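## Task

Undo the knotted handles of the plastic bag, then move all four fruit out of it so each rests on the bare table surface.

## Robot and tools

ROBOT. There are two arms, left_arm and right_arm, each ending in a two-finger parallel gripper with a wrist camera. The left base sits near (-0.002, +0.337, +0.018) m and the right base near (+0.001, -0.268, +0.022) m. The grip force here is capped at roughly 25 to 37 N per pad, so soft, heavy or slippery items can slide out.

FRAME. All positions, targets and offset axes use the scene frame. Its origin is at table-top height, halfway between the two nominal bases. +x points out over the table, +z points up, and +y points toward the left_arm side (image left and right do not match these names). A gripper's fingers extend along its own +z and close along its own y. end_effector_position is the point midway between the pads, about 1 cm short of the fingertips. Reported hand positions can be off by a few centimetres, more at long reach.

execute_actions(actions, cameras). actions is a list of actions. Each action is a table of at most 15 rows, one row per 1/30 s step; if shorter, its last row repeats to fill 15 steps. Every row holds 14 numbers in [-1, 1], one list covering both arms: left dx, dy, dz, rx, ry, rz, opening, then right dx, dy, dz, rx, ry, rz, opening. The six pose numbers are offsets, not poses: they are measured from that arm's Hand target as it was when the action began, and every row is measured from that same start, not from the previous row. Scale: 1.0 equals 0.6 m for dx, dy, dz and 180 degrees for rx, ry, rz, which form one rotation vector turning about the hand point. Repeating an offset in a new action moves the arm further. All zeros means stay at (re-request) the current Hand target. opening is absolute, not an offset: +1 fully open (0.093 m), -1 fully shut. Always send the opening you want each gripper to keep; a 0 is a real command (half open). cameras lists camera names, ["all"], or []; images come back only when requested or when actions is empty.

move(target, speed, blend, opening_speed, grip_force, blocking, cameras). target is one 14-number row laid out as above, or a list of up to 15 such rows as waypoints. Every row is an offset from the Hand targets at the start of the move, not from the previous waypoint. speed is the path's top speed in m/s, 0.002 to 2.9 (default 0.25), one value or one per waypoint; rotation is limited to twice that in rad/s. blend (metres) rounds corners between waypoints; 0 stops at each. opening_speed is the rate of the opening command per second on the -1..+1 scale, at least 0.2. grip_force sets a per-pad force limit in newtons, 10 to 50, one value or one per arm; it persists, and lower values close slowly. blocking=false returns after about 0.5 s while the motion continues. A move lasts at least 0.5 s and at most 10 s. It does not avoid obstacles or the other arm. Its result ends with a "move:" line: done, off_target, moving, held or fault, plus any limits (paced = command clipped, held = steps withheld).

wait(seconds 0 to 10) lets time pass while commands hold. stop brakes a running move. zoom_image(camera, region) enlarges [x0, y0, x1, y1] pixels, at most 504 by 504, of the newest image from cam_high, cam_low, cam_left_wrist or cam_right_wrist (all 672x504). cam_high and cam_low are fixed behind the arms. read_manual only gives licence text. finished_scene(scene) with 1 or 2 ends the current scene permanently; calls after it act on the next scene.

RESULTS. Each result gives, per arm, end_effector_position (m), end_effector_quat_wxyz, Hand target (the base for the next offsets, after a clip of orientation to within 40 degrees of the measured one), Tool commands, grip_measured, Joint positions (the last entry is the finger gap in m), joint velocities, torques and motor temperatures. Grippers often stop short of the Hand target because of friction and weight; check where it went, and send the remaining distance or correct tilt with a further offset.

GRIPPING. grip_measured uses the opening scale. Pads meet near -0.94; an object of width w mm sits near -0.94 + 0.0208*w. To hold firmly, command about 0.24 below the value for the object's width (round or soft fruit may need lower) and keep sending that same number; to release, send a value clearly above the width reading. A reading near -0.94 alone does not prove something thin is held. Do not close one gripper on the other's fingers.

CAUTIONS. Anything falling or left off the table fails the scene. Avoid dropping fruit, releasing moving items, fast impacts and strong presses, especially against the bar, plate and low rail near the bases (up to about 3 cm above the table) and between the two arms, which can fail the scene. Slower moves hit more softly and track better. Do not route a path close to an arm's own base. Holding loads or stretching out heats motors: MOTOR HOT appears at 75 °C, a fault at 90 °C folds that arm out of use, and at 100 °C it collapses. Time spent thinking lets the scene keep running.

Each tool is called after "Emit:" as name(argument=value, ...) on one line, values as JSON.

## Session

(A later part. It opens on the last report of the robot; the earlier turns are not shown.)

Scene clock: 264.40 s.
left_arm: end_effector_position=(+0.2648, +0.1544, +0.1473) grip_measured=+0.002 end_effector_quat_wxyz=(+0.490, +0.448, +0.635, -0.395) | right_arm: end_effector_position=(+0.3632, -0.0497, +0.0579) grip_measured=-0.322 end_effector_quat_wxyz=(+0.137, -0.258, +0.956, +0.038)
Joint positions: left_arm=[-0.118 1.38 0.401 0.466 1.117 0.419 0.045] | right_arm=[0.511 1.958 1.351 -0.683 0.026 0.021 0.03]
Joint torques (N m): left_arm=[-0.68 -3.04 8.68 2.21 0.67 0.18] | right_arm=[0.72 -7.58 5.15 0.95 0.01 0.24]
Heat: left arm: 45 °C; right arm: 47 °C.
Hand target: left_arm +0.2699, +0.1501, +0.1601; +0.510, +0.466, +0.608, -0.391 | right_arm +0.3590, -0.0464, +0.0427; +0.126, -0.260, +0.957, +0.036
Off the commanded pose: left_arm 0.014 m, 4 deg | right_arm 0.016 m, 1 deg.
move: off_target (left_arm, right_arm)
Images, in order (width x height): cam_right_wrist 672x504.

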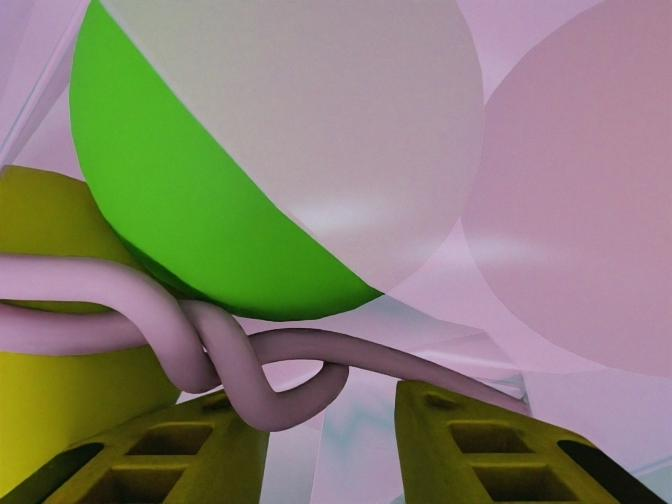

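Emit:
move(target=[0,0,0,0,0,0,0, 0.003,0.003,0.0,0,0,0,-1], speed=0.05, opening_speed=0.5, cameras=["cam_right_wrist","cam_left_wrist"])

Scene clock: 273.50 s.
left_arm: end_effector_position=(+0.2648, +0.1544, +0.1473) grip_measured=+0.002 end_effector_quat_wxyz=(+0.490, +0.448, +0.635, -0.395) | right_arm: end_effector_position=(+0.3618, -0.0503, +0.0507) grip_measured=-0.983 end_effector_quat_wxyz=(+0.128, -0.258, +0.957, +0.036)
Joint positions: left_arm=[-0.118 1.38 0.401 0.466 1.117 0.419 0.045] | right_arm=[0.511 1.976 1.351 -0.683 0.026 0.021 0]
Joint torques (N m): left_arm=[-0.69 -3.06 8.62 2.21 0.67 0.16] | right_arm=[0.62 -8.2 6.27 0.92 0.04 0.21]
Heat: left arm: 46 °C; right arm: 47 °C.
Hand target: left_arm +0.2699, +0.1501, +0.1601; +0.510, +0.466, +0.608, -0.391 | right_arm +0.3608, -0.0446, +0.0427; +0.126, -0.260, +0.957, +0.036
Off the commanded pose: left_arm 0.014 m, 4 deg | right_arm 0.010 m, 0 deg.
move: off_target (left_arm)
Images, in order (width x height): cam_left_wrist 672x504, cam_right_wrist 672x504.

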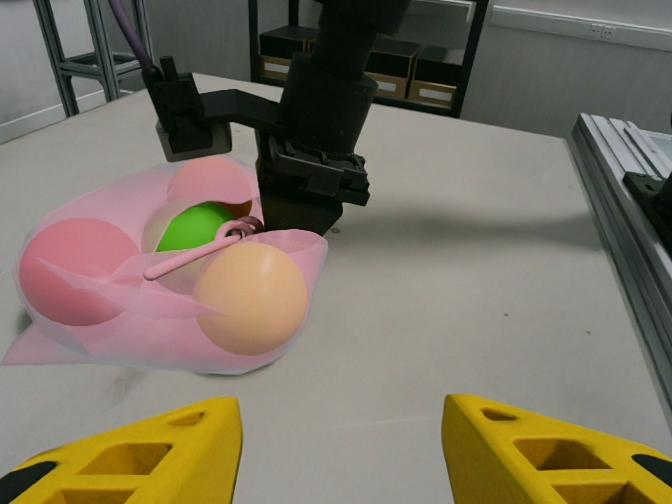

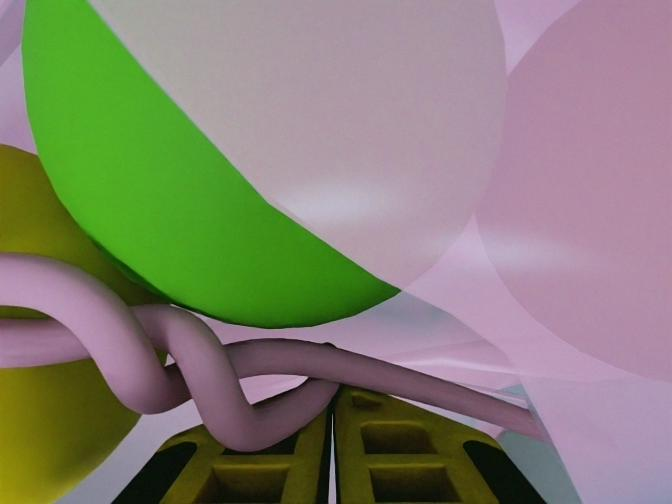

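Emit:
execute_actions(actions=[])

Scene clock: 293.00 s.
left_arm: end_effector_position=(+0.2648, +0.1544, +0.1473) grip_measured=+0.002 end_effector_quat_wxyz=(+0.490, +0.448, +0.635, -0.395) | right_arm: end_effector_position=(+0.3618, -0.0503, +0.0507) grip_measured=-0.983 end_effector_quat_wxyz=(+0.128, -0.258, +0.957, +0.036)
Joint positions: left_arm=[-0.118 1.38 0.401 0.466 1.117 0.419 0.045] | right_arm=[0.511 1.976 1.351 -0.683 0.026 0.021 0]
Joint velocities: within noise
Joint torques (N m): left_arm=[-0.75 -3.1 8.62 2.21 0.68 0.18] | right_arm=[0.81 -8.27 6.16 0.87 0.02 0.2]
Motor temperatures (°C): left_arm=[22 27 46 43 22 24 22] | right_arm=[24 49 39 32 24 26 24]
Heat: left arm: 46 °C; right arm: 49 °C.
Hand target: left_arm +0.2699, +0.1501, +0.1601; +0.510, +0.466, +0.608, -0.391 | right_arm +0.3608, -0.0446, +0.0427; +0.126, -0.260, +0.957, +0.036
Tool commands: left_gripper/opening=+0.0 right_gripper/opening=-1.0
Off the commanded pose: left_arm 0.014 m, 4 deg | right_arm 0.010 m, 0 deg.

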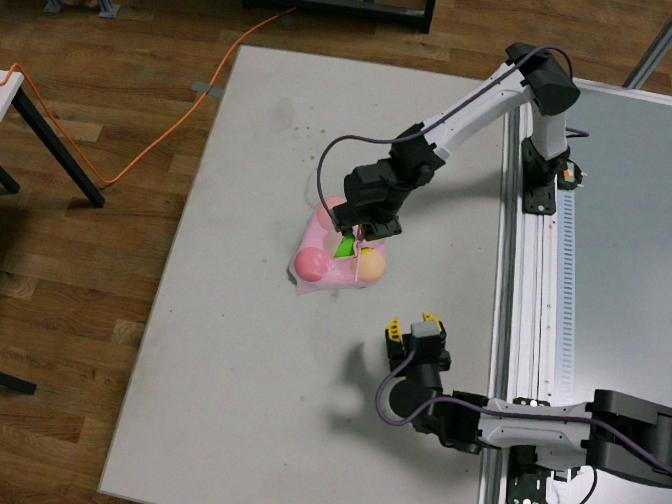

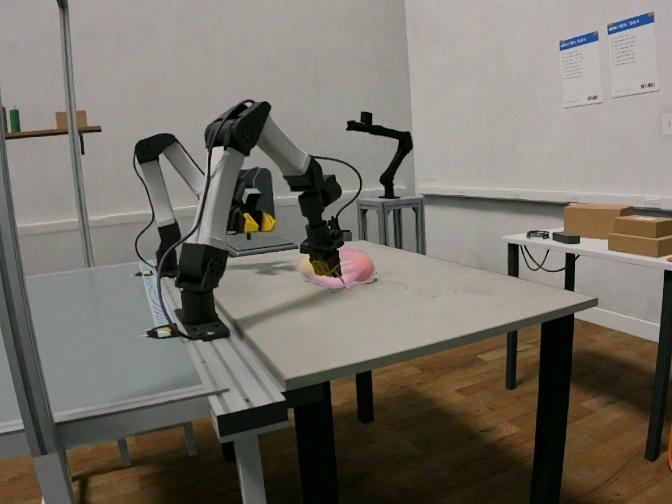

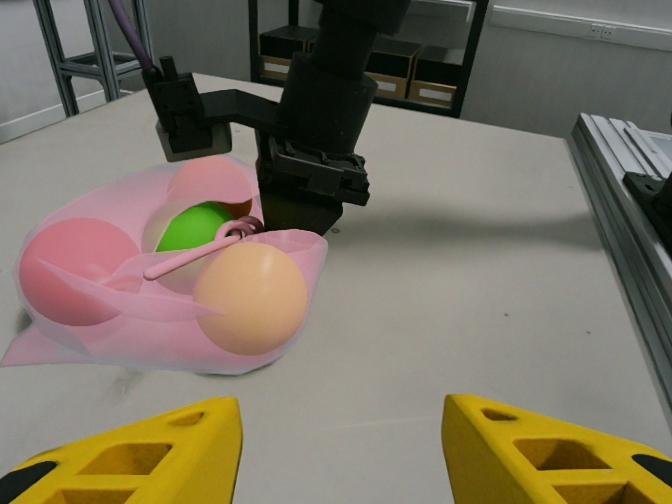

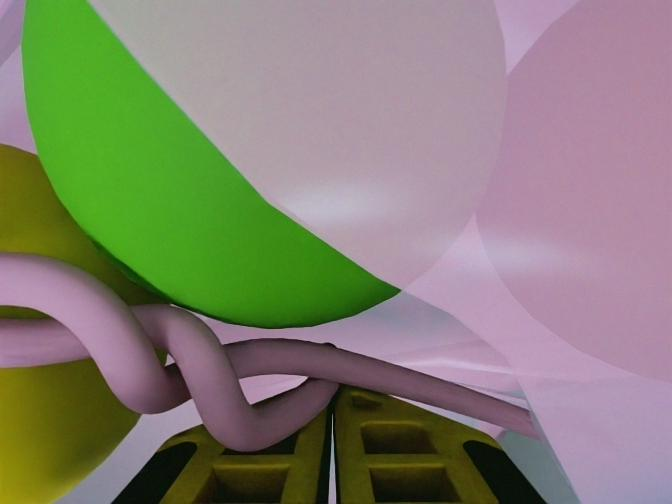

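Emit:
zoom_image(camera="cam_right_wrist", region=[100, 280, 600, 504])

Scaled by 1.008 from the camera's 672x504 image, which has a finer 960x720 frame.

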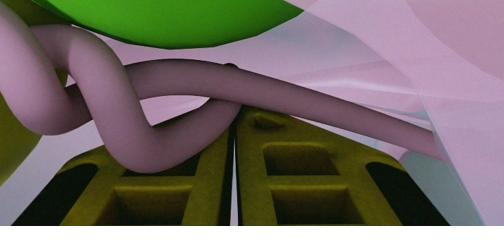

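Emit:
move(target=[0,0,0,0,0,0,0, 0.025,-0.05,0.05,0,0,0,-1], speed=0.05, cameras=["cam_left_wrist","cam_right_wrist"])

Scene clock: 344.13 s.
left_arm: end_effector_position=(+0.2648, +0.1544, +0.1473) grip_measured=+0.002 end_effector_quat_wxyz=(+0.490, +0.448, +0.635, -0.395) | right_arm: end_effector_position=(+0.3707, -0.0775, +0.0549) grip_measured=-0.983 end_effector_quat_wxyz=(+0.112, -0.257, +0.960, +0.028)
Joint positions: left_arm=[-0.118 1.38 0.401 0.466 1.117 0.419 0.045] | right_arm=[0.441 1.976 1.381 -0.747 0.016 -0.043 0]
Joint torques (N m): left_arm=[-0.7 -3.11 8.61 2.19 0.65 0.17] | right_arm=[-0.58 -12.27 8.92 0.49 -0.12 0.02]
Heat: left arm: 46 °C; right arm: 50 °C.
Hand target: left_arm +0.2699, +0.1501, +0.1601; +0.510, +0.466, +0.608, -0.391 | right_arm +0.3758, -0.0746, +0.0727; +0.126, -0.260, +0.957, +0.036
Off the commanded pose: left_arm 0.014 m, 4 deg | right_arm 0.019 m, 2 deg.
move: off_target (left_arm, right_arm)
Images, in order (width x height): cam_left_wrist 672x504, cam_right_wrist 672x504.

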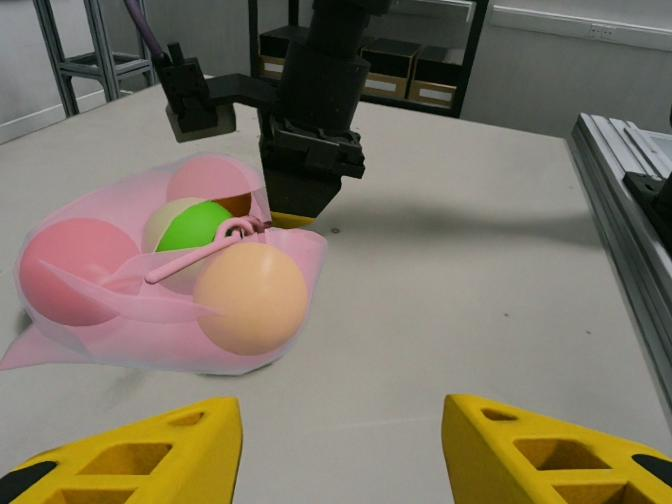

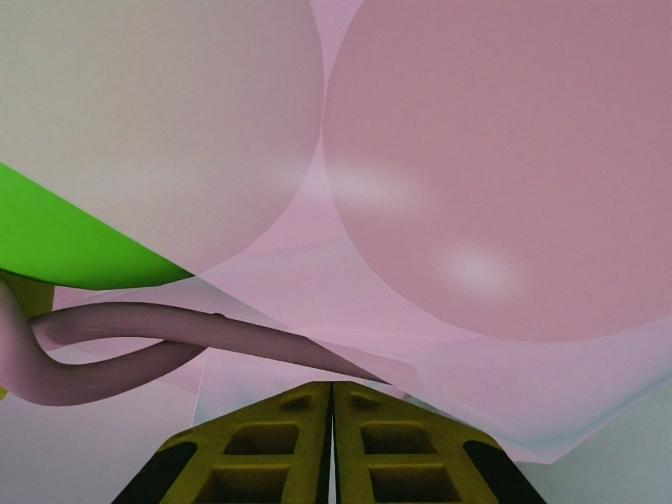

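Emit:
zoom_image(camera="cam_right_wrist", region=[0, 240, 460, 504])

Emit:
zoom_image(camera="cam_left_wrist", region=[130, 130, 390, 330])

Scaled by 1.096 from the camera's 672x504 image, which has a finer 960x720 frame.

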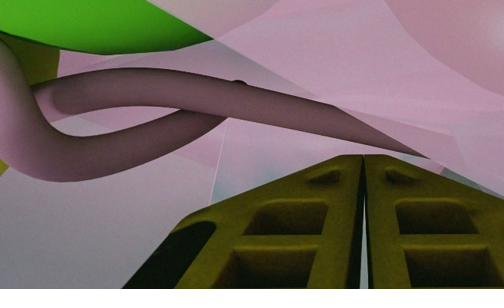

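Scaled by 1.938 from the camera's 672x504 image, which has a finer 960x720 frame.

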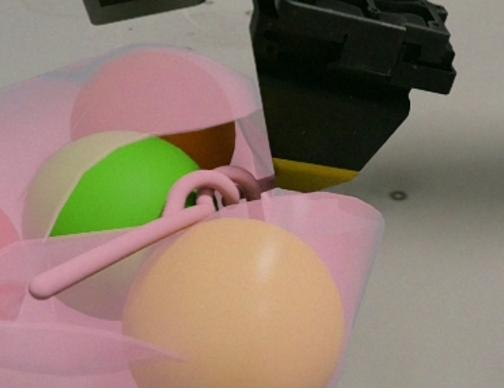

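Emit:
move(target=[[0,0,0,0,0,0,0, 0,0,-0.02,0,0,0,-0.3],[0,0,0,0,0,0,0, -0.06,0.04,0.078,0,0,0,-0.3]], speed=0.12, cameras=["cam_left_wrist","cam_right_wrist"])

Scene clock: 405.77 s.
left_arm: end_effector_position=(+0.2648, +0.1544, +0.1473) grip_measured=+0.002 end_effector_quat_wxyz=(+0.490, +0.448, +0.635, -0.395) | right_arm: end_effector_position=(+0.3380, -0.0536, +0.0997) grip_measured=-0.302 end_effector_quat_wxyz=(+0.108, -0.263, +0.958, +0.033)
Joint positions: left_arm=[-0.118 1.38 0.401 0.466 1.117 0.419 0.045] | right_arm=[0.538 1.876 1.426 -0.9 0.025 0.041 0.031]
Joint torques (N m): left_arm=[-0.76 -3.07 8.68 2.21 0.67 0.16] | right_arm=[0.34 -12.19 8.91 0.47 0.08 0.21]
Motor temperatures (°C): left_arm=[22 26 47 45 22 24 22] | right_arm=[24 61 43 28 24 26 24]
Heat: left arm: 47 °C; right arm: 61 °C.
Hand target: left_arm +0.2699, +0.1501, +0.1601; +0.510, +0.466, +0.608, -0.391 | right_arm +0.3398, -0.0505, +0.1194; +0.126, -0.260, +0.957, +0.036
Off the commanded pose: left_arm 0.014 m, 4 deg | right_arm 0.020 m, 2 deg.
move: off_target (left_arm, right_arm)
Images, in order (width x height): cam_left_wrist 672x504, cam_right_wrist 672x504.

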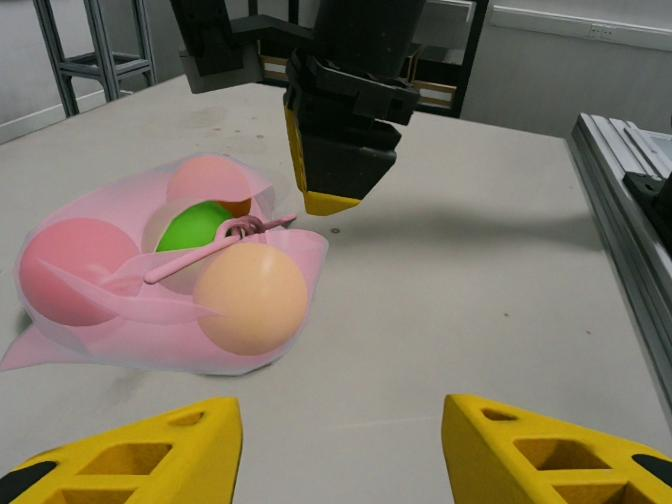

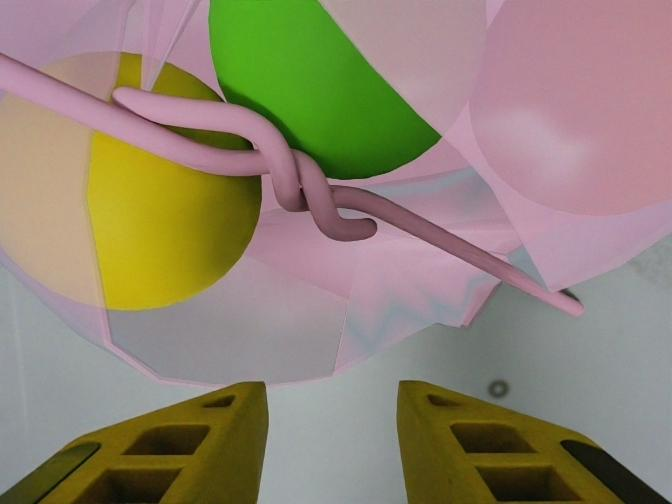

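Emit:
move(target=[0,0,0,0,0,0,0, 0.0428,0.0137,-0.0373,0,0,0,-0.2], speed=0.12, cameras=["cam_left_wrist","cam_right_wrist"])

Scene clock: 490.83 s.
left_arm: end_effector_position=(+0.2648, +0.1544, +0.1474) grip_measured=+0.002 end_effector_quat_wxyz=(+0.490, +0.448, +0.635, -0.395) | right_arm: end_effector_position=(+0.3525, -0.0478, +0.0927) grip_measured=-0.202 end_effector_quat_wxyz=(+0.108, -0.259, +0.959, +0.033)
Joint positions: left_arm=[-0.118 1.38 0.401 0.467 1.117 0.419 0.045] | right_arm=[0.53 1.939 1.482 -0.893 0.025 0.042 0.035]
Joint torques (N m): left_arm=[-0.77 -3.04 8.65 2.21 0.69 0.15] | right_arm=[-0.73 -8.58 9.32 0.85 0.06 0.02]
Motor temperatures (°C): left_arm=[22 26 47 46 22 24 22] | right_arm=[24 64 45 27 24 26 24]
Heat: left arm: 47 °C; right arm: 64 °C.
Hand target: left_arm +0.2699, +0.1501, +0.1601; +0.510, +0.466, +0.608, -0.391 | right_arm +0.3654, -0.0423, +0.0970; +0.126, -0.260, +0.957, +0.036
Off the commanded pose: left_arm 0.014 m, 4 deg | right_arm 0.015 m, 2 deg.
move: off_target (left_arm, right_arm)
Images, in order (width x height): cam_left_wrist 672x504, cam_right_wrist 672x504.

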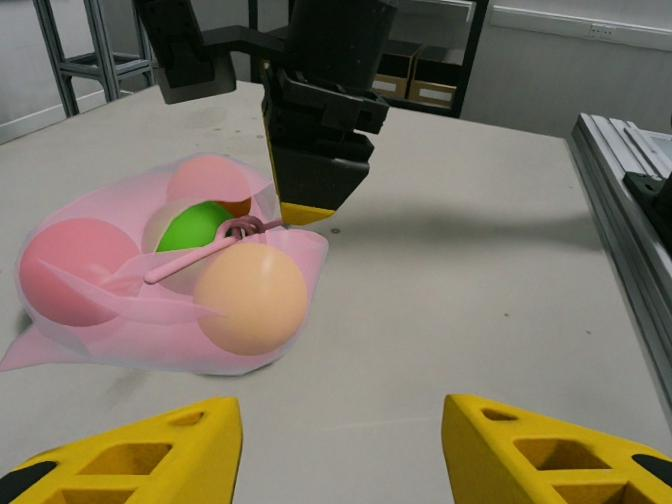

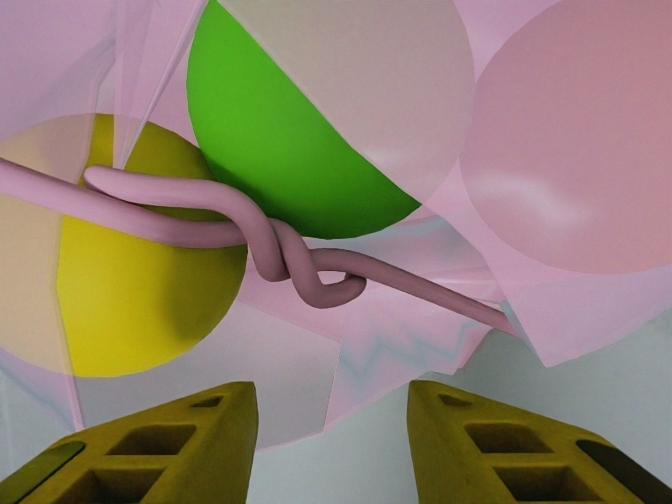

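Emit:
move(target=[0,0,0,0,0,0,0, 0.013,0.006,-0.045,0,0,0,-0.2], speed=0.1, cameras=["cam_right_wrist"])

Scene clock: 496.27 s.
left_arm: end_effector_position=(+0.2648, +0.1544, +0.1474) grip_measured=+0.002 end_effector_quat_wxyz=(+0.490, +0.448, +0.635, -0.395) | right_arm: end_effector_position=(+0.3670, -0.0402, +0.0755) grip_measured=-0.202 end_effector_quat_wxyz=(+0.121, -0.258, +0.958, +0.036)
Joint positions: left_arm=[-0.118 1.38 0.401 0.467 1.117 0.419 0.045] | right_arm=[0.526 1.993 1.482 -0.812 0.025 0.038 0.035]
Joint torques (N m): left_arm=[-0.68 -3 8.61 2.19 0.68 0.17] | right_arm=[-0.75 -8.77 6.87 0.92 0.02 0.01]
Motor temperatures (°C): left_arm=[22 26 47 46 22 24 22] | right_arm=[24 61 45 27 24 26 24]
Heat: left arm: 47 °C; right arm: 61 °C.
Hand target: left_arm +0.2699, +0.1501, +0.1601; +0.510, +0.466, +0.608, -0.391 | right_arm +0.3732, -0.0388, +0.0700; +0.126, -0.260, +0.957, +0.036
Off the commanded pose: left_arm 0.014 m, 4 deg | right_arm 0.008 m, 1 deg.
move: off_target (left_arm)
Images, in order (width x height): cam_right_wrist 672x504.

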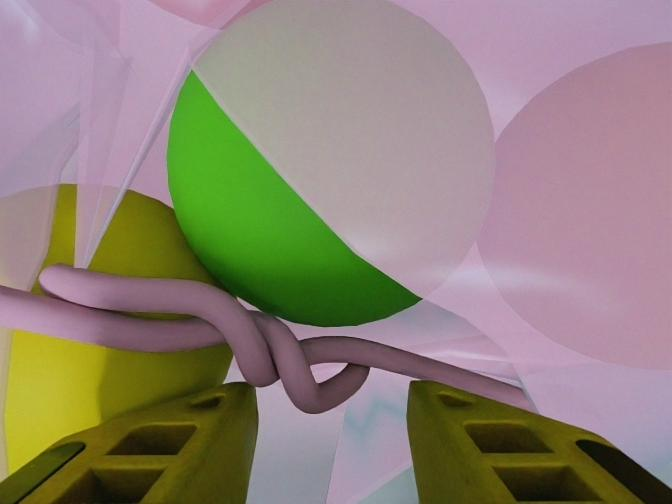

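Emit:
move(target=[0,0,0,0,0,0,0, 0.0013,0.001,-0.0408,0,0,0,-0.2], speed=0.06, cameras=["cam_right_wrist"])

Scene clock: 510.83 s.
left_arm: end_effector_position=(+0.2648, +0.1544, +0.1474) grip_measured=+0.002 end_effector_quat_wxyz=(+0.490, +0.448, +0.635, -0.395) | right_arm: end_effector_position=(+0.3760, -0.0364, +0.0635) grip_measured=-0.202 end_effector_quat_wxyz=(+0.139, -0.255, +0.956, +0.041)
Joint positions: left_arm=[-0.118 1.38 0.401 0.467 1.117 0.419 0.045] | right_arm=[0.521 2.011 1.45 -0.723 0.025 0.038 0.035]
Joint torques (N m): left_arm=[-0.79 -3.08 8.59 2.2 0.67 0.18] | right_arm=[-0.46 -7.84 4.86 1 0.04 0.01]
Motor temperatures (°C): left_arm=[22 26 47 46 22 24 22] | right_arm=[24 58 43 27 24 26 24]
Heat: left arm: 47 °C; right arm: 58 °C.
Hand target: left_arm +0.2699, +0.1501, +0.1601; +0.510, +0.466, +0.608, -0.391 | right_arm +0.3741, -0.0381, +0.0456; +0.126, -0.260, +0.957, +0.036
Off the commanded pose: left_arm 0.014 m, 4 deg | right_arm 0.018 m, 2 deg.
move: off_target (left_arm, right_arm)
Images, in order (width x height): cam_right_wrist 672x504.

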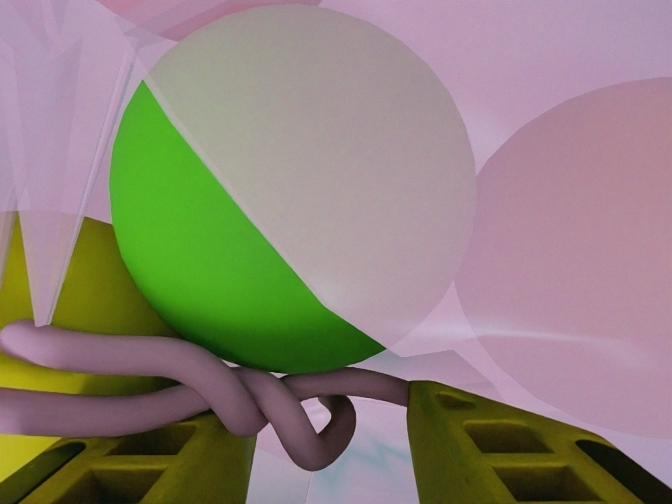

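Emit:
move(target=[0,0,0,0,0,0,0, -0.0202,-0.0082,0.0573,0,0,0,-0.2], speed=0.08, cameras=["cam_right_wrist"])

Scene clock: 522.77 s.
left_arm: end_effector_position=(+0.2648, +0.1544, +0.1474) grip_measured=+0.002 end_effector_quat_wxyz=(+0.490, +0.448, +0.635, -0.395) | right_arm: end_effector_position=(+0.3653, -0.0432, +0.0629) grip_measured=-0.202 end_effector_quat_wxyz=(+0.115, -0.256, +0.959, +0.034)
Joint positions: left_arm=[-0.118 1.38 0.401 0.467 1.117 0.419 0.045] | right_arm=[0.521 2.004 1.45 -0.779 0.025 0.038 0.035]
Joint torques (N m): left_arm=[-0.69 -3.03 8.59 2.18 0.67 0.19] | right_arm=[0.25 -13.97 6.32 0.47 0.04 0.08]
Motor temperatures (°C): left_arm=[22 26 47 46 22 24 22] | right_arm=[24 56 42 28 24 26 24]
Heat: left arm: 47 °C; right arm: 56 °C.
Hand target: left_arm +0.2699, +0.1501, +0.1601; +0.510, +0.466, +0.608, -0.391 | right_arm +0.3620, -0.0431, +0.0800; +0.126, -0.260, +0.957, +0.036
Off the commanded pose: left_arm 0.014 m, 4 deg | right_arm 0.017 m, 1 deg.
move: off_target (left_arm, right_arm)
Images, in order (width x height): cam_right_wrist 672x504.

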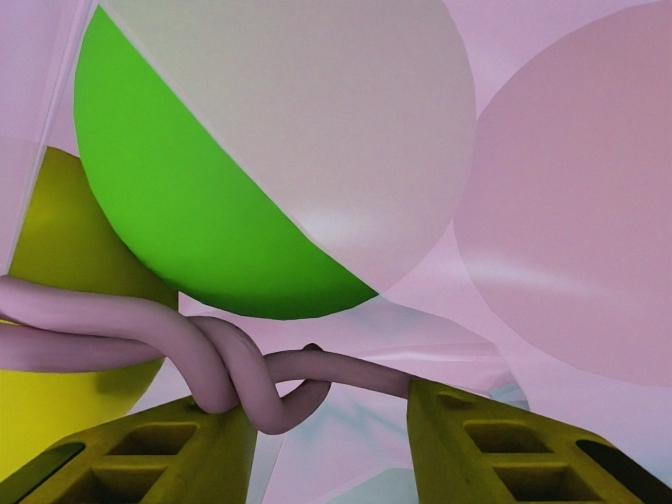

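Emit:
move(target=[0,0,0,0,0,0,0, -0.0067,0.0117,0.025,0,0,0,-0.2], speed=0.08, cameras=["cam_right_wrist"])

Scene clock: 528.53 s.
left_arm: end_effector_position=(+0.2648, +0.1544, +0.1474) grip_measured=+0.002 end_effector_quat_wxyz=(+0.490, +0.448, +0.635, -0.395) | right_arm: end_effector_position=(+0.3542, -0.0412, +0.0699) grip_measured=-0.202 end_effector_quat_wxyz=(+0.102, -0.262, +0.959, +0.031)
Joint positions: left_arm=[-0.118 1.38 0.401 0.467 1.117 0.419 0.045] | right_arm=[0.54 1.989 1.463 -0.836 0.025 0.045 0.035]
Joint torques (N m): left_arm=[-0.72 -3.06 8.64 2.21 0.69 0.17] | right_arm=[0.58 -13.76 8.84 0.44 0.08 0.22]
Motor temperatures (°C): left_arm=[22 26 47 46 22 24 22] | right_arm=[24 59 41 27 24 26 24]
Heat: left arm: 47 °C; right arm: 59 °C.
Hand target: left_arm +0.2699, +0.1501, +0.1601; +0.510, +0.466, +0.608, -0.391 | right_arm +0.3579, -0.0360, +0.0950; +0.126, -0.260, +0.957, +0.036
Off the commanded pose: left_arm 0.014 m, 4 deg | right_arm 0.026 m, 3 deg.
move: off_target (left_arm, right_arm)
Images, in order (width x height): cam_right_wrist 672x504.

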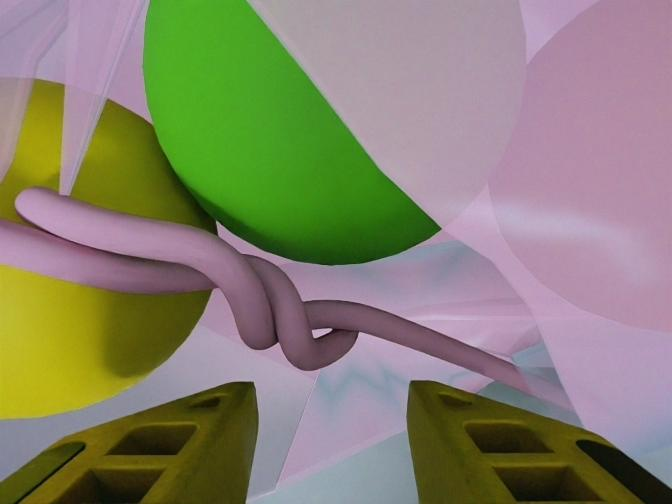

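Emit:
move(target=[0,0,0,0,0,0,0, 0.0077,-0.0025,-0.085,0,0,0,-0.2], speed=0.06, cameras=["cam_right_wrist"])

Scene clock: 545.80 s.
left_arm: end_effector_position=(+0.2648, +0.1544, +0.1474) grip_measured=+0.002 end_effector_quat_wxyz=(+0.490, +0.448, +0.635, -0.395) | right_arm: end_effector_position=(+0.3608, -0.0365, +0.0563) grip_measured=-0.202 end_effector_quat_wxyz=(+0.129, -0.261, +0.956, +0.040)
Joint positions: left_arm=[-0.118 1.38 0.401 0.467 1.117 0.419 0.045] | right_arm=[0.54 1.989 1.392 -0.707 0.025 0.045 0.035]
Joint torques (N m): left_arm=[-0.72 -3.11 8.64 2.19 0.67 0.17] | right_arm=[-0.57 -8.17 5.33 1.01 0.06 0.11]
Motor temperatures (°C): left_arm=[22 26 48 47 22 24 22] | right_arm=[24 60 41 27 24 26 24]
Heat: left arm: 48 °C; right arm: 60 °C.
Hand target: left_arm +0.2699, +0.1501, +0.1601; +0.510, +0.466, +0.608, -0.391 | right_arm +0.3625, -0.0375, +0.0441; +0.126, -0.260, +0.957, +0.036
Off the commanded pose: left_arm 0.014 m, 4 deg | right_arm 0.012 m, 1 deg.
move: off_target (left_arm, right_arm)
Images, in order (width x height): cam_right_wrist 672x504.

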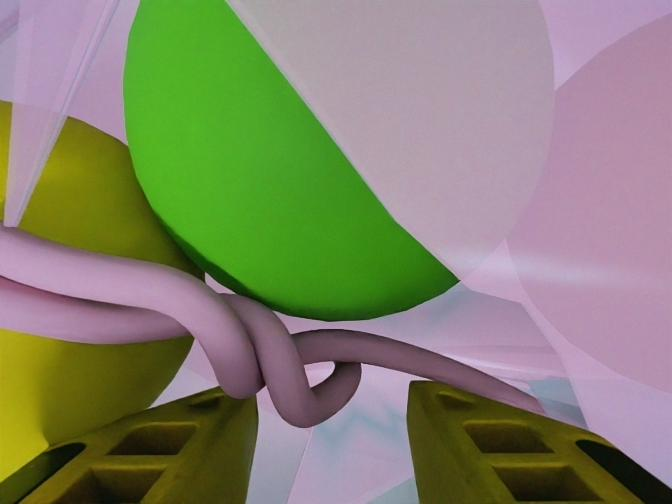

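Emit:
move(target=[0,0,0,0,0,0,0, 0.0015,0,-0.013,0,0,0,-0.2], speed=0.04, cameras=["cam_right_wrist"])

Scene clock: 556.37 s.
left_arm: end_effector_position=(+0.2648, +0.1544, +0.1474) grip_measured=+0.002 end_effector_quat_wxyz=(+0.490, +0.448, +0.635, -0.395) | right_arm: end_effector_position=(+0.3614, -0.0358, +0.0466) grip_measured=-0.202 end_effector_quat_wxyz=(+0.127, -0.261, +0.956, +0.040)
Joint positions: left_arm=[-0.118 1.38 0.401 0.467 1.117 0.419 0.045] | right_arm=[0.54 2.008 1.379 -0.679 0.025 0.045 0.035]
Joint torques (N m): left_arm=[-0.68 -3.07 8.59 2.21 0.67 0.19] | right_arm=[-0.77 -8.64 5.39 0.98 0.04 0.08]
Motor temperatures (°C): left_arm=[22 26 48 47 22 24 22] | right_arm=[24 58 41 28 24 26 24]
Heat: left arm: 48 °C; right arm: 58 °C.
Hand target: left_arm +0.2699, +0.1501, +0.1601; +0.510, +0.466, +0.608, -0.391 | right_arm +0.3635, -0.0374, +0.0362; +0.126, -0.260, +0.957, +0.036
Off the commanded pose: left_arm 0.014 m, 4 deg | right_arm 0.011 m, 0 deg.
move: off_target (left_arm, right_arm)
Images, in order (width x height): cam_right_wrist 672x504.

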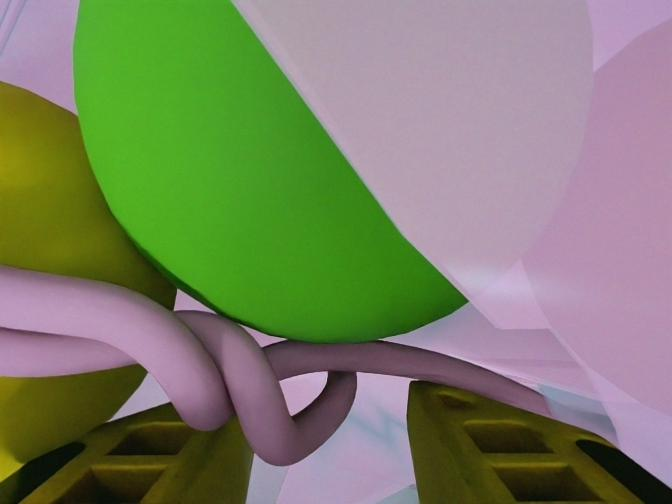

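Emit:
move(target=[0,0,0,0,0,0,0, -0.0075,0.0135,0.002,0,0,0,-0.2], speed=0.04, cameras=["cam_right_wrist"])

Scene clock: 563.57 s.
left_arm: end_effector_position=(+0.2648, +0.1544, +0.1474) grip_measured=+0.002 end_effector_quat_wxyz=(+0.490, +0.448, +0.635, -0.395) | right_arm: end_effector_position=(+0.3596, -0.0331, +0.0467) grip_measured=-0.202 end_effector_quat_wxyz=(+0.128, -0.260, +0.956, +0.039)
Joint positions: left_arm=[-0.118 1.38 0.401 0.467 1.117 0.419 0.045] | right_arm=[0.549 2.008 1.379 -0.679 0.028 0.054 0.035]
Joint torques (N m): left_arm=[-0.7 -3.04 8.59 2.2 0.68 0.18] | right_arm=[0.68 -8.4 5.68 0.94 0.11 0.22]
Motor temperatures (°C): left_arm=[22 26 48 47 22 24 22] | right_arm=[24 56 40 28 24 26 24]
Heat: left arm: 48 °C; right arm: 56 °C.
Hand target: left_arm +0.2699, +0.1501, +0.1601; +0.510, +0.466, +0.608, -0.391 | right_arm +0.3589, -0.0294, +0.0374; +0.126, -0.260, +0.957, +0.036
Off the commanded pose: left_arm 0.014 m, 4 deg | right_arm 0.010 m, 0 deg.
move: off_target (left_arm)
Images, in order (width x height): cam_right_wrist 672x504.

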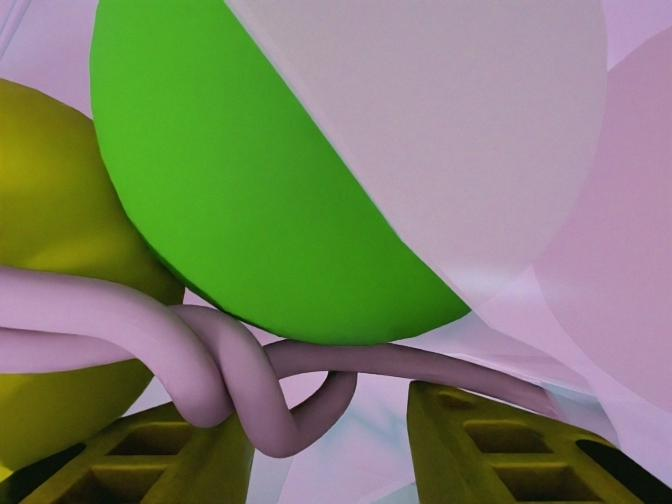

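Emit:
move(target=[[0,0,0,0,0,0,0, 0,0,0,0,0,0,0.1],[0,0,0,0,0,0,0, 0.018,0.012,0.003,0,0,0,0.1]], speed=0.04, cameras=["cam_right_wrist"])

Scene clock: 574.07 s.
left_arm: end_effector_position=(+0.2648, +0.1544, +0.1474) grip_measured=+0.002 end_effector_quat_wxyz=(+0.490, +0.448, +0.635, -0.395) | right_arm: end_effector_position=(+0.3670, -0.0280, +0.0408) grip_measured=+0.098 end_effector_quat_wxyz=(+0.126, -0.260, +0.957, +0.039)
Joint positions: left_arm=[-0.118 1.38 0.401 0.467 1.117 0.419 0.045] | right_arm=[0.549 2.051 1.419 -0.679 0.029 0.055 0.05]
Joint torques (N m): left_arm=[-0.69 -3 8.68 2.2 0.66 0.17] | right_arm=[0.55 -8.75 8.85 0.69 0.07 0.26]
Motor temperatures (°C): left_arm=[22 25 48 47 22 24 22] | right_arm=[24 55 40 28 24 26 24]
Heat: left arm: 48 °C; right arm: 55 °C.
Hand target: left_arm +0.2699, +0.1501, +0.1601; +0.510, +0.466, +0.608, -0.391 | right_arm +0.3697, -0.0222, +0.0392; +0.126, -0.260, +0.957, +0.036
Off the commanded pose: left_arm 0.014 m, 4 deg | right_arm 0.007 m, 0 deg.
move: off_target (left_arm)
Images, in order (width x height): cam_right_wrist 672x504.

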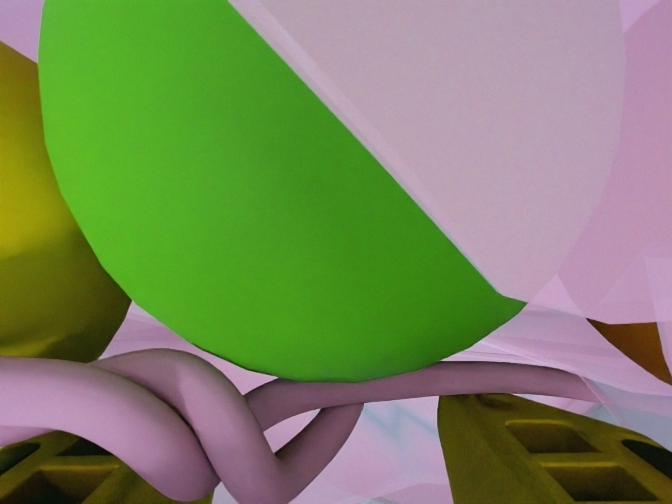

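Emit:
move(target=[0,0,0,0,0,0,0, 0,0,0,0,0,0,-1], speed=0.04, opening_speed=0.5, cameras=["cam_right_wrist","cam_left_wrist"])

Scene clock: 579.60 s.
left_arm: end_effector_position=(+0.2648, +0.1544, +0.1474) grip_measured=+0.002 end_effector_quat_wxyz=(+0.490, +0.448, +0.635, -0.395) | right_arm: end_effector_position=(+0.3670, -0.0280, +0.0408) grip_measured=-0.983 end_effector_quat_wxyz=(+0.126, -0.260, +0.957, +0.039)
Joint positions: left_arm=[-0.118 1.38 0.401 0.467 1.117 0.419 0.045] | right_arm=[0.549 2.051 1.419 -0.679 0.029 0.055 0]
Joint torques (N m): left_arm=[-0.79 -3.06 8.62 2.21 0.68 0.18] | right_arm=[0.57 -8.69 8.75 0.65 0.11 0.24]
Motor temperatures (°C): left_arm=[22 25 48 47 22 24 22] | right_arm=[24 55 40 27 24 26 24]
Heat: left arm: 48 °C; right arm: 55 °C.
Hand target: left_arm +0.2699, +0.1501, +0.1601; +0.510, +0.466, +0.608, -0.391 | right_arm +0.3697, -0.0222, +0.0392; +0.126, -0.260, +0.957, +0.036
Off the commanded pose: left_arm 0.014 m, 4 deg | right_arm 0.007 m, 0 deg.
move: off_target (left_arm)
Images, in order (width x height): cam_left_wrist 672x504, cam_right_wrist 672x504.

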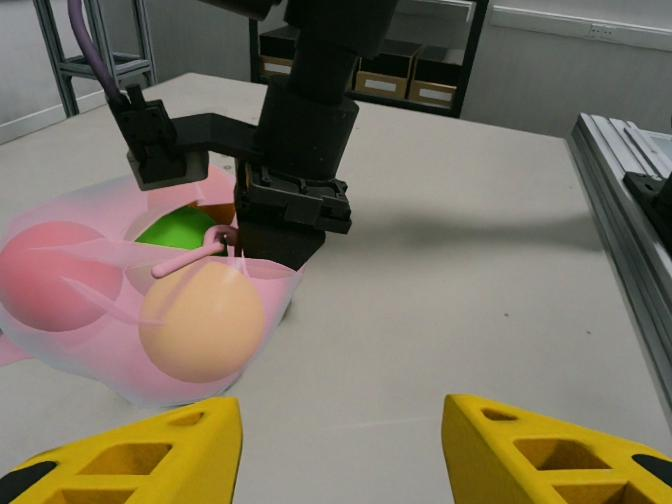

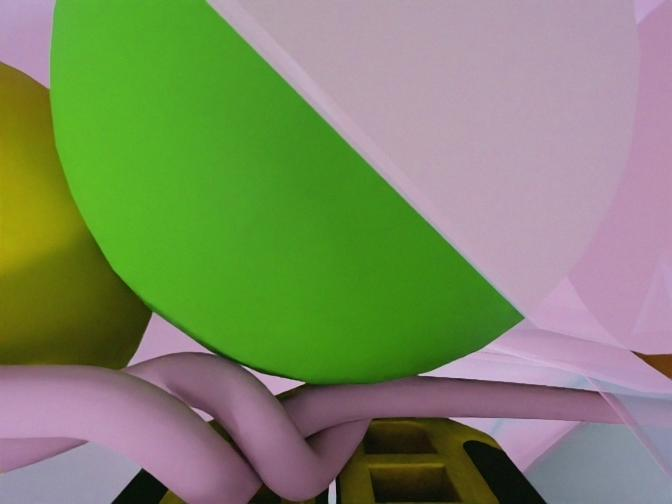

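Emit:
move(target=[[0,0,0,0,0,0,0, 0,0,0,0,0,0,-0.6],[0,0,0,0,0,0,0, 0,0,0.143,0,0,0,-0.6],[0,0,0,0,0,0,0, 0.0105,0.057,0.143,0,0,0.3056,-0.4]], speed=0.15, cameras=["cam_right_wrist","cam_left_wrist"])

Scene clock: 630.50 s.
left_arm: end_effector_position=(+0.2648, +0.1544, +0.1474) grip_measured=+0.002 end_effector_quat_wxyz=(+0.490, +0.448, +0.635, -0.395) | right_arm: end_effector_position=(+0.3744, +0.0110, +0.1277) grip_measured=-0.402 end_effector_quat_wxyz=(+0.101, -0.671, +0.730, +0.083)
Joint positions: left_arm=[-0.118 1.38 0.401 0.467 1.117 0.419 0.045] | right_arm=[0.54 2.187 1.989 -1.202 -0.174 -0.888 0.026]
Joint torques (N m): left_arm=[-0.84 -3.02 8.64 2.19 0.66 0.18] | right_arm=[-0.79 -9.78 8.96 0.33 -0.34 0.04]
Heat: left arm: 48 °C; right arm: 54 °C.
Hand target: left_arm +0.2700, +0.1501, +0.1601; +0.510, +0.466, +0.608, -0.391 | right_arm +0.3760, +0.0120, +0.1250; -0.095, +0.672, -0.728, -0.090
Off the commanded pose: left_arm 0.014 m, 4 deg | right_arm 0.003 m, 1 deg.
move: off_target (left_arm)
Images, in order (width x height): cam_left_wrist 672x504, cam_right_wrist 672x504.

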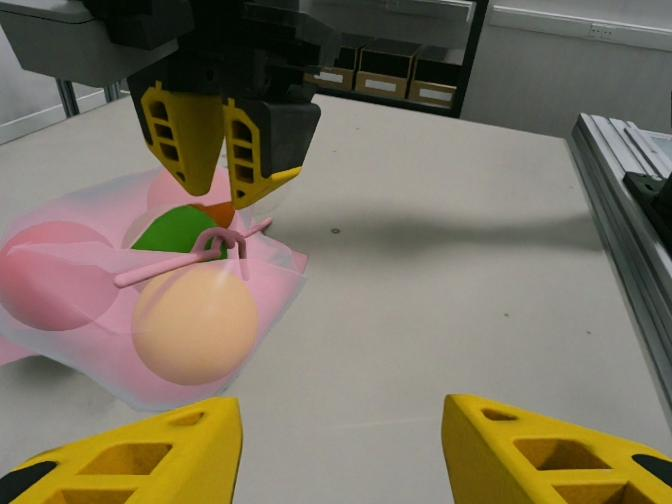

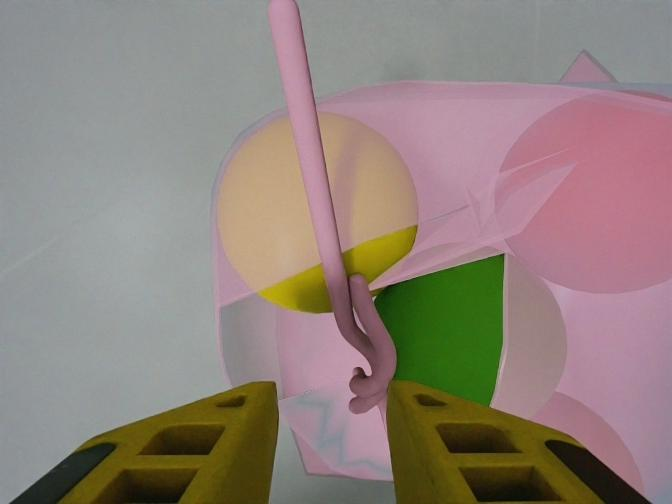

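Emit:
zoom_image(camera="cam_right_wrist", region=[270, 220, 480, 430])

Scaled by 2.400 from the camera's 672x504 image, which has a finer 960x720 frame.

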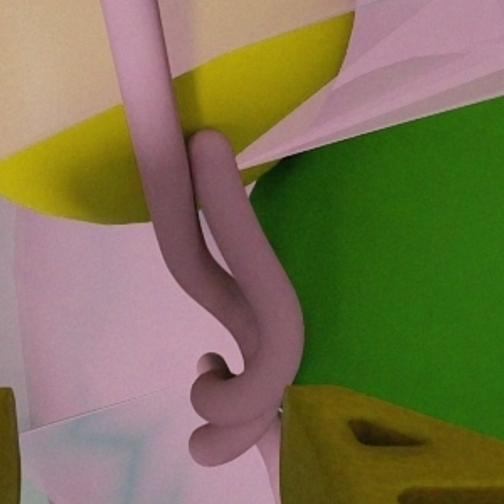

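Emit:
move(target=[0.1917,-0.0417,-0.0417,0.0656,0.0115,-0.0556,0.0, -0.0667,-0.1117,0,0,0,-0.3056,-0.2], speed=0.15, cameras=["cam_left_wrist","cam_right_wrist","cam_high"])

Scene clock: 709.90 s.
left_arm: end_effector_position=(+0.3841, +0.1278, +0.1380) grip_measured=+0.002 end_effector_quat_wxyz=(+0.425, +0.557, +0.606, -0.378) | right_arm: end_effector_position=(+0.3338, -0.0573, +0.1120) grip_measured=-0.202 end_effector_quat_wxyz=(+0.100, -0.264, +0.959, +0.031)
Joint positions: left_arm=[-0.146 1.911 1.19 -0.276 1.125 0.98 0.045] | right_arm=[0.536 1.861 1.46 -0.965 0.023 0.037 0.035]
Joint torques (N m): left_arm=[-0.88 -7.06 9.18 0.88 0.5 0.21] | right_arm=[0.2 -12.64 5.42 0.85 0.13 0.24]
Motor temperatures (°C): left_arm=[22 26 48 47 22 24 22] | right_arm=[24 55 43 26 24 26 24]
Heat: left arm: 48 °C; right arm: 55 °C.
Hand target: left_arm +0.3849, +0.1251, +0.1350; +0.413, +0.560, +0.611, -0.378 | right_arm +0.3360, -0.0551, +0.1249; +0.126, -0.260, +0.957, +0.036
Off the commanded pose: left_arm 0.004 m, 2 deg | right_arm 0.013 m, 3 deg.
move: off_target (right_arm)
Images, in order (width x height): cam_high 672x504, cam_left_wrist 672x504, cam_right_wrist 672x504.

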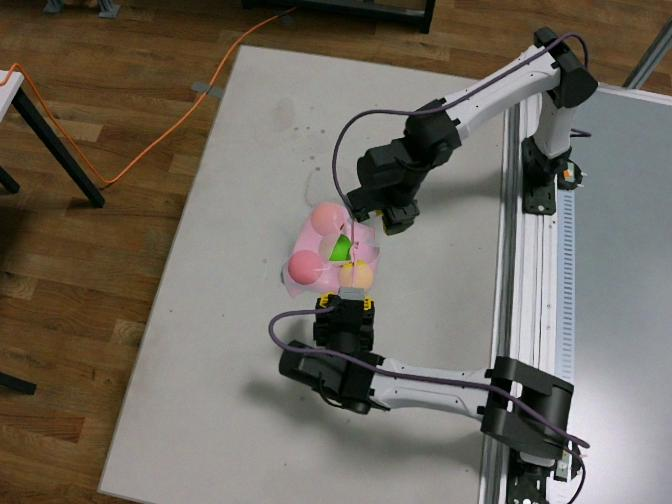

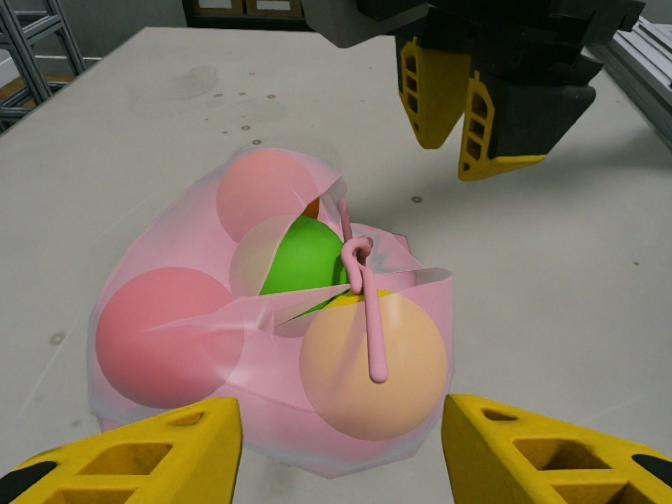

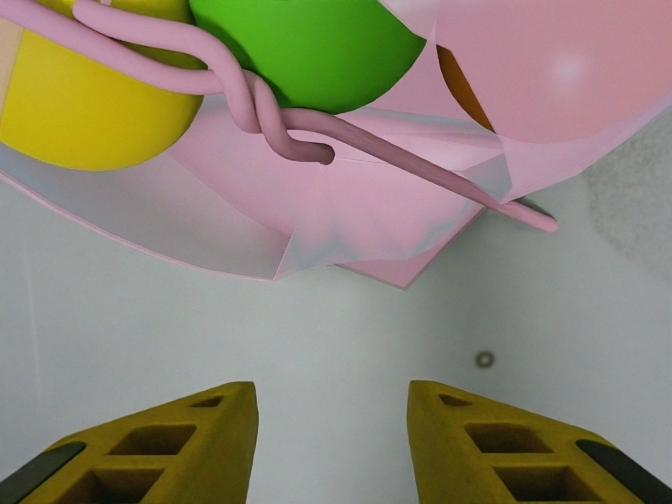

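Emit:
zoom_image(camera="cam_right_wrist", region=[180, 20, 440, 300])

Emit:
zoom_image(camera="cam_left_wrist", region=[220, 140, 480, 400])

Scaled by 1.800 from the camera's 672x504 image, which has a finer 960x720 frame.

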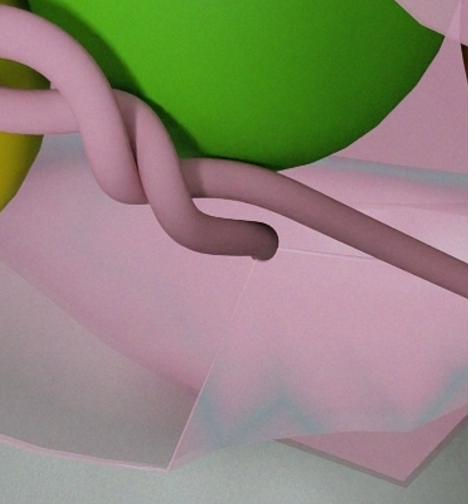

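Scaled by 1.938 from the camera's 672x504 image, which has a finer 960x720 frame.

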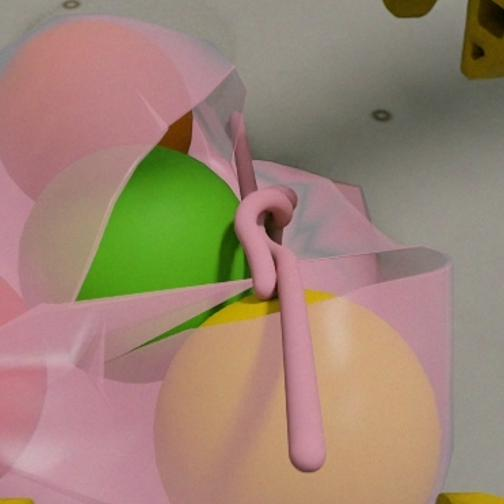

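Emit:
move(target=[[0,0,0,0,0,0,0, 0.0217,0.0233,0.0,0.2830,0.0146,-0.4393,-0.6],[0,0,0,0,0,0,0, 0.0217,0.0233,-0.0628,0.2830,0.0146,-0.4393,-0.6]], speed=0.2, cameras=["cam_left_wrist","cam_right_wrist"])

Scene clock: 775.37 s.
left_arm: end_effector_position=(+0.3839, +0.1278, +0.1380) grip_measured=+0.002 end_effector_quat_wxyz=(+0.425, +0.557, +0.606, -0.378) | right_arm: end_effector_position=(+0.3474, -0.0447, +0.0895) grip_measured=-0.597 end_effector_quat_wxyz=(+0.187, +0.461, +0.804, +0.325)
Joint positions: left_arm=[-0.146 1.911 1.19 -0.277 1.125 0.981 0.045] | right_arm=[0.561 1.617 0.806 0.004 0.069 1.609 0.017]
Joint torques (N m): left_arm=[-0.85 -7.01 9.24 0.83 0.49 0.17] | right_arm=[0.43 -6 5.98 1.77 0.17 0.18]
Motor temperatures (°C): left_arm=[22 32 46 41 22 24 22] | right_arm=[24 60 40 27 24 26 24]
Heat: left arm: 46 °C; right arm: 60 °C.
Hand target: left_arm +0.3849, +0.1251, +0.1350; +0.413, +0.560, +0.611, -0.378 | right_arm +0.3490, -0.0411, +0.0874; +0.191, +0.462, +0.800, +0.332
Off the commanded pose: left_arm 0.004 m, 2 deg | right_arm 0.005 m, 1 deg.
move: done
Images, in order (width x height): cam_left_wrist 672x504, cam_right_wrist 672x504.

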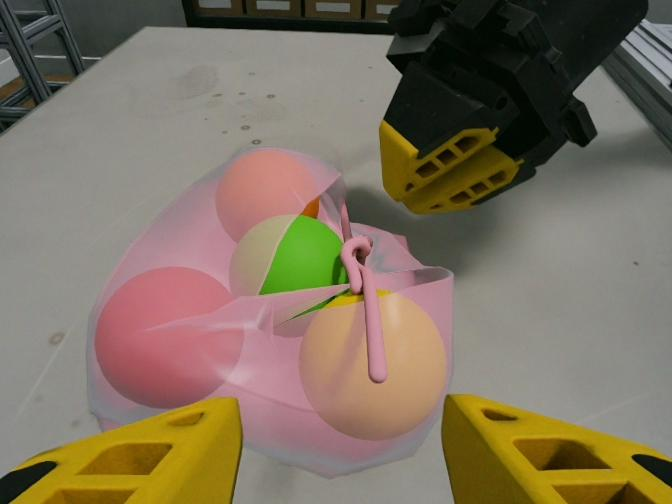

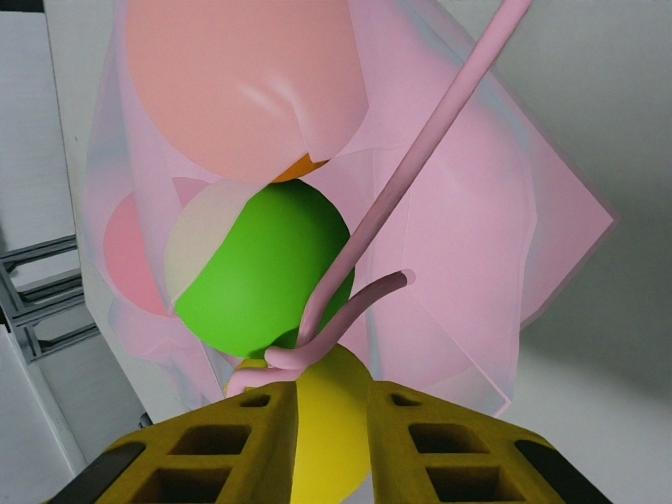

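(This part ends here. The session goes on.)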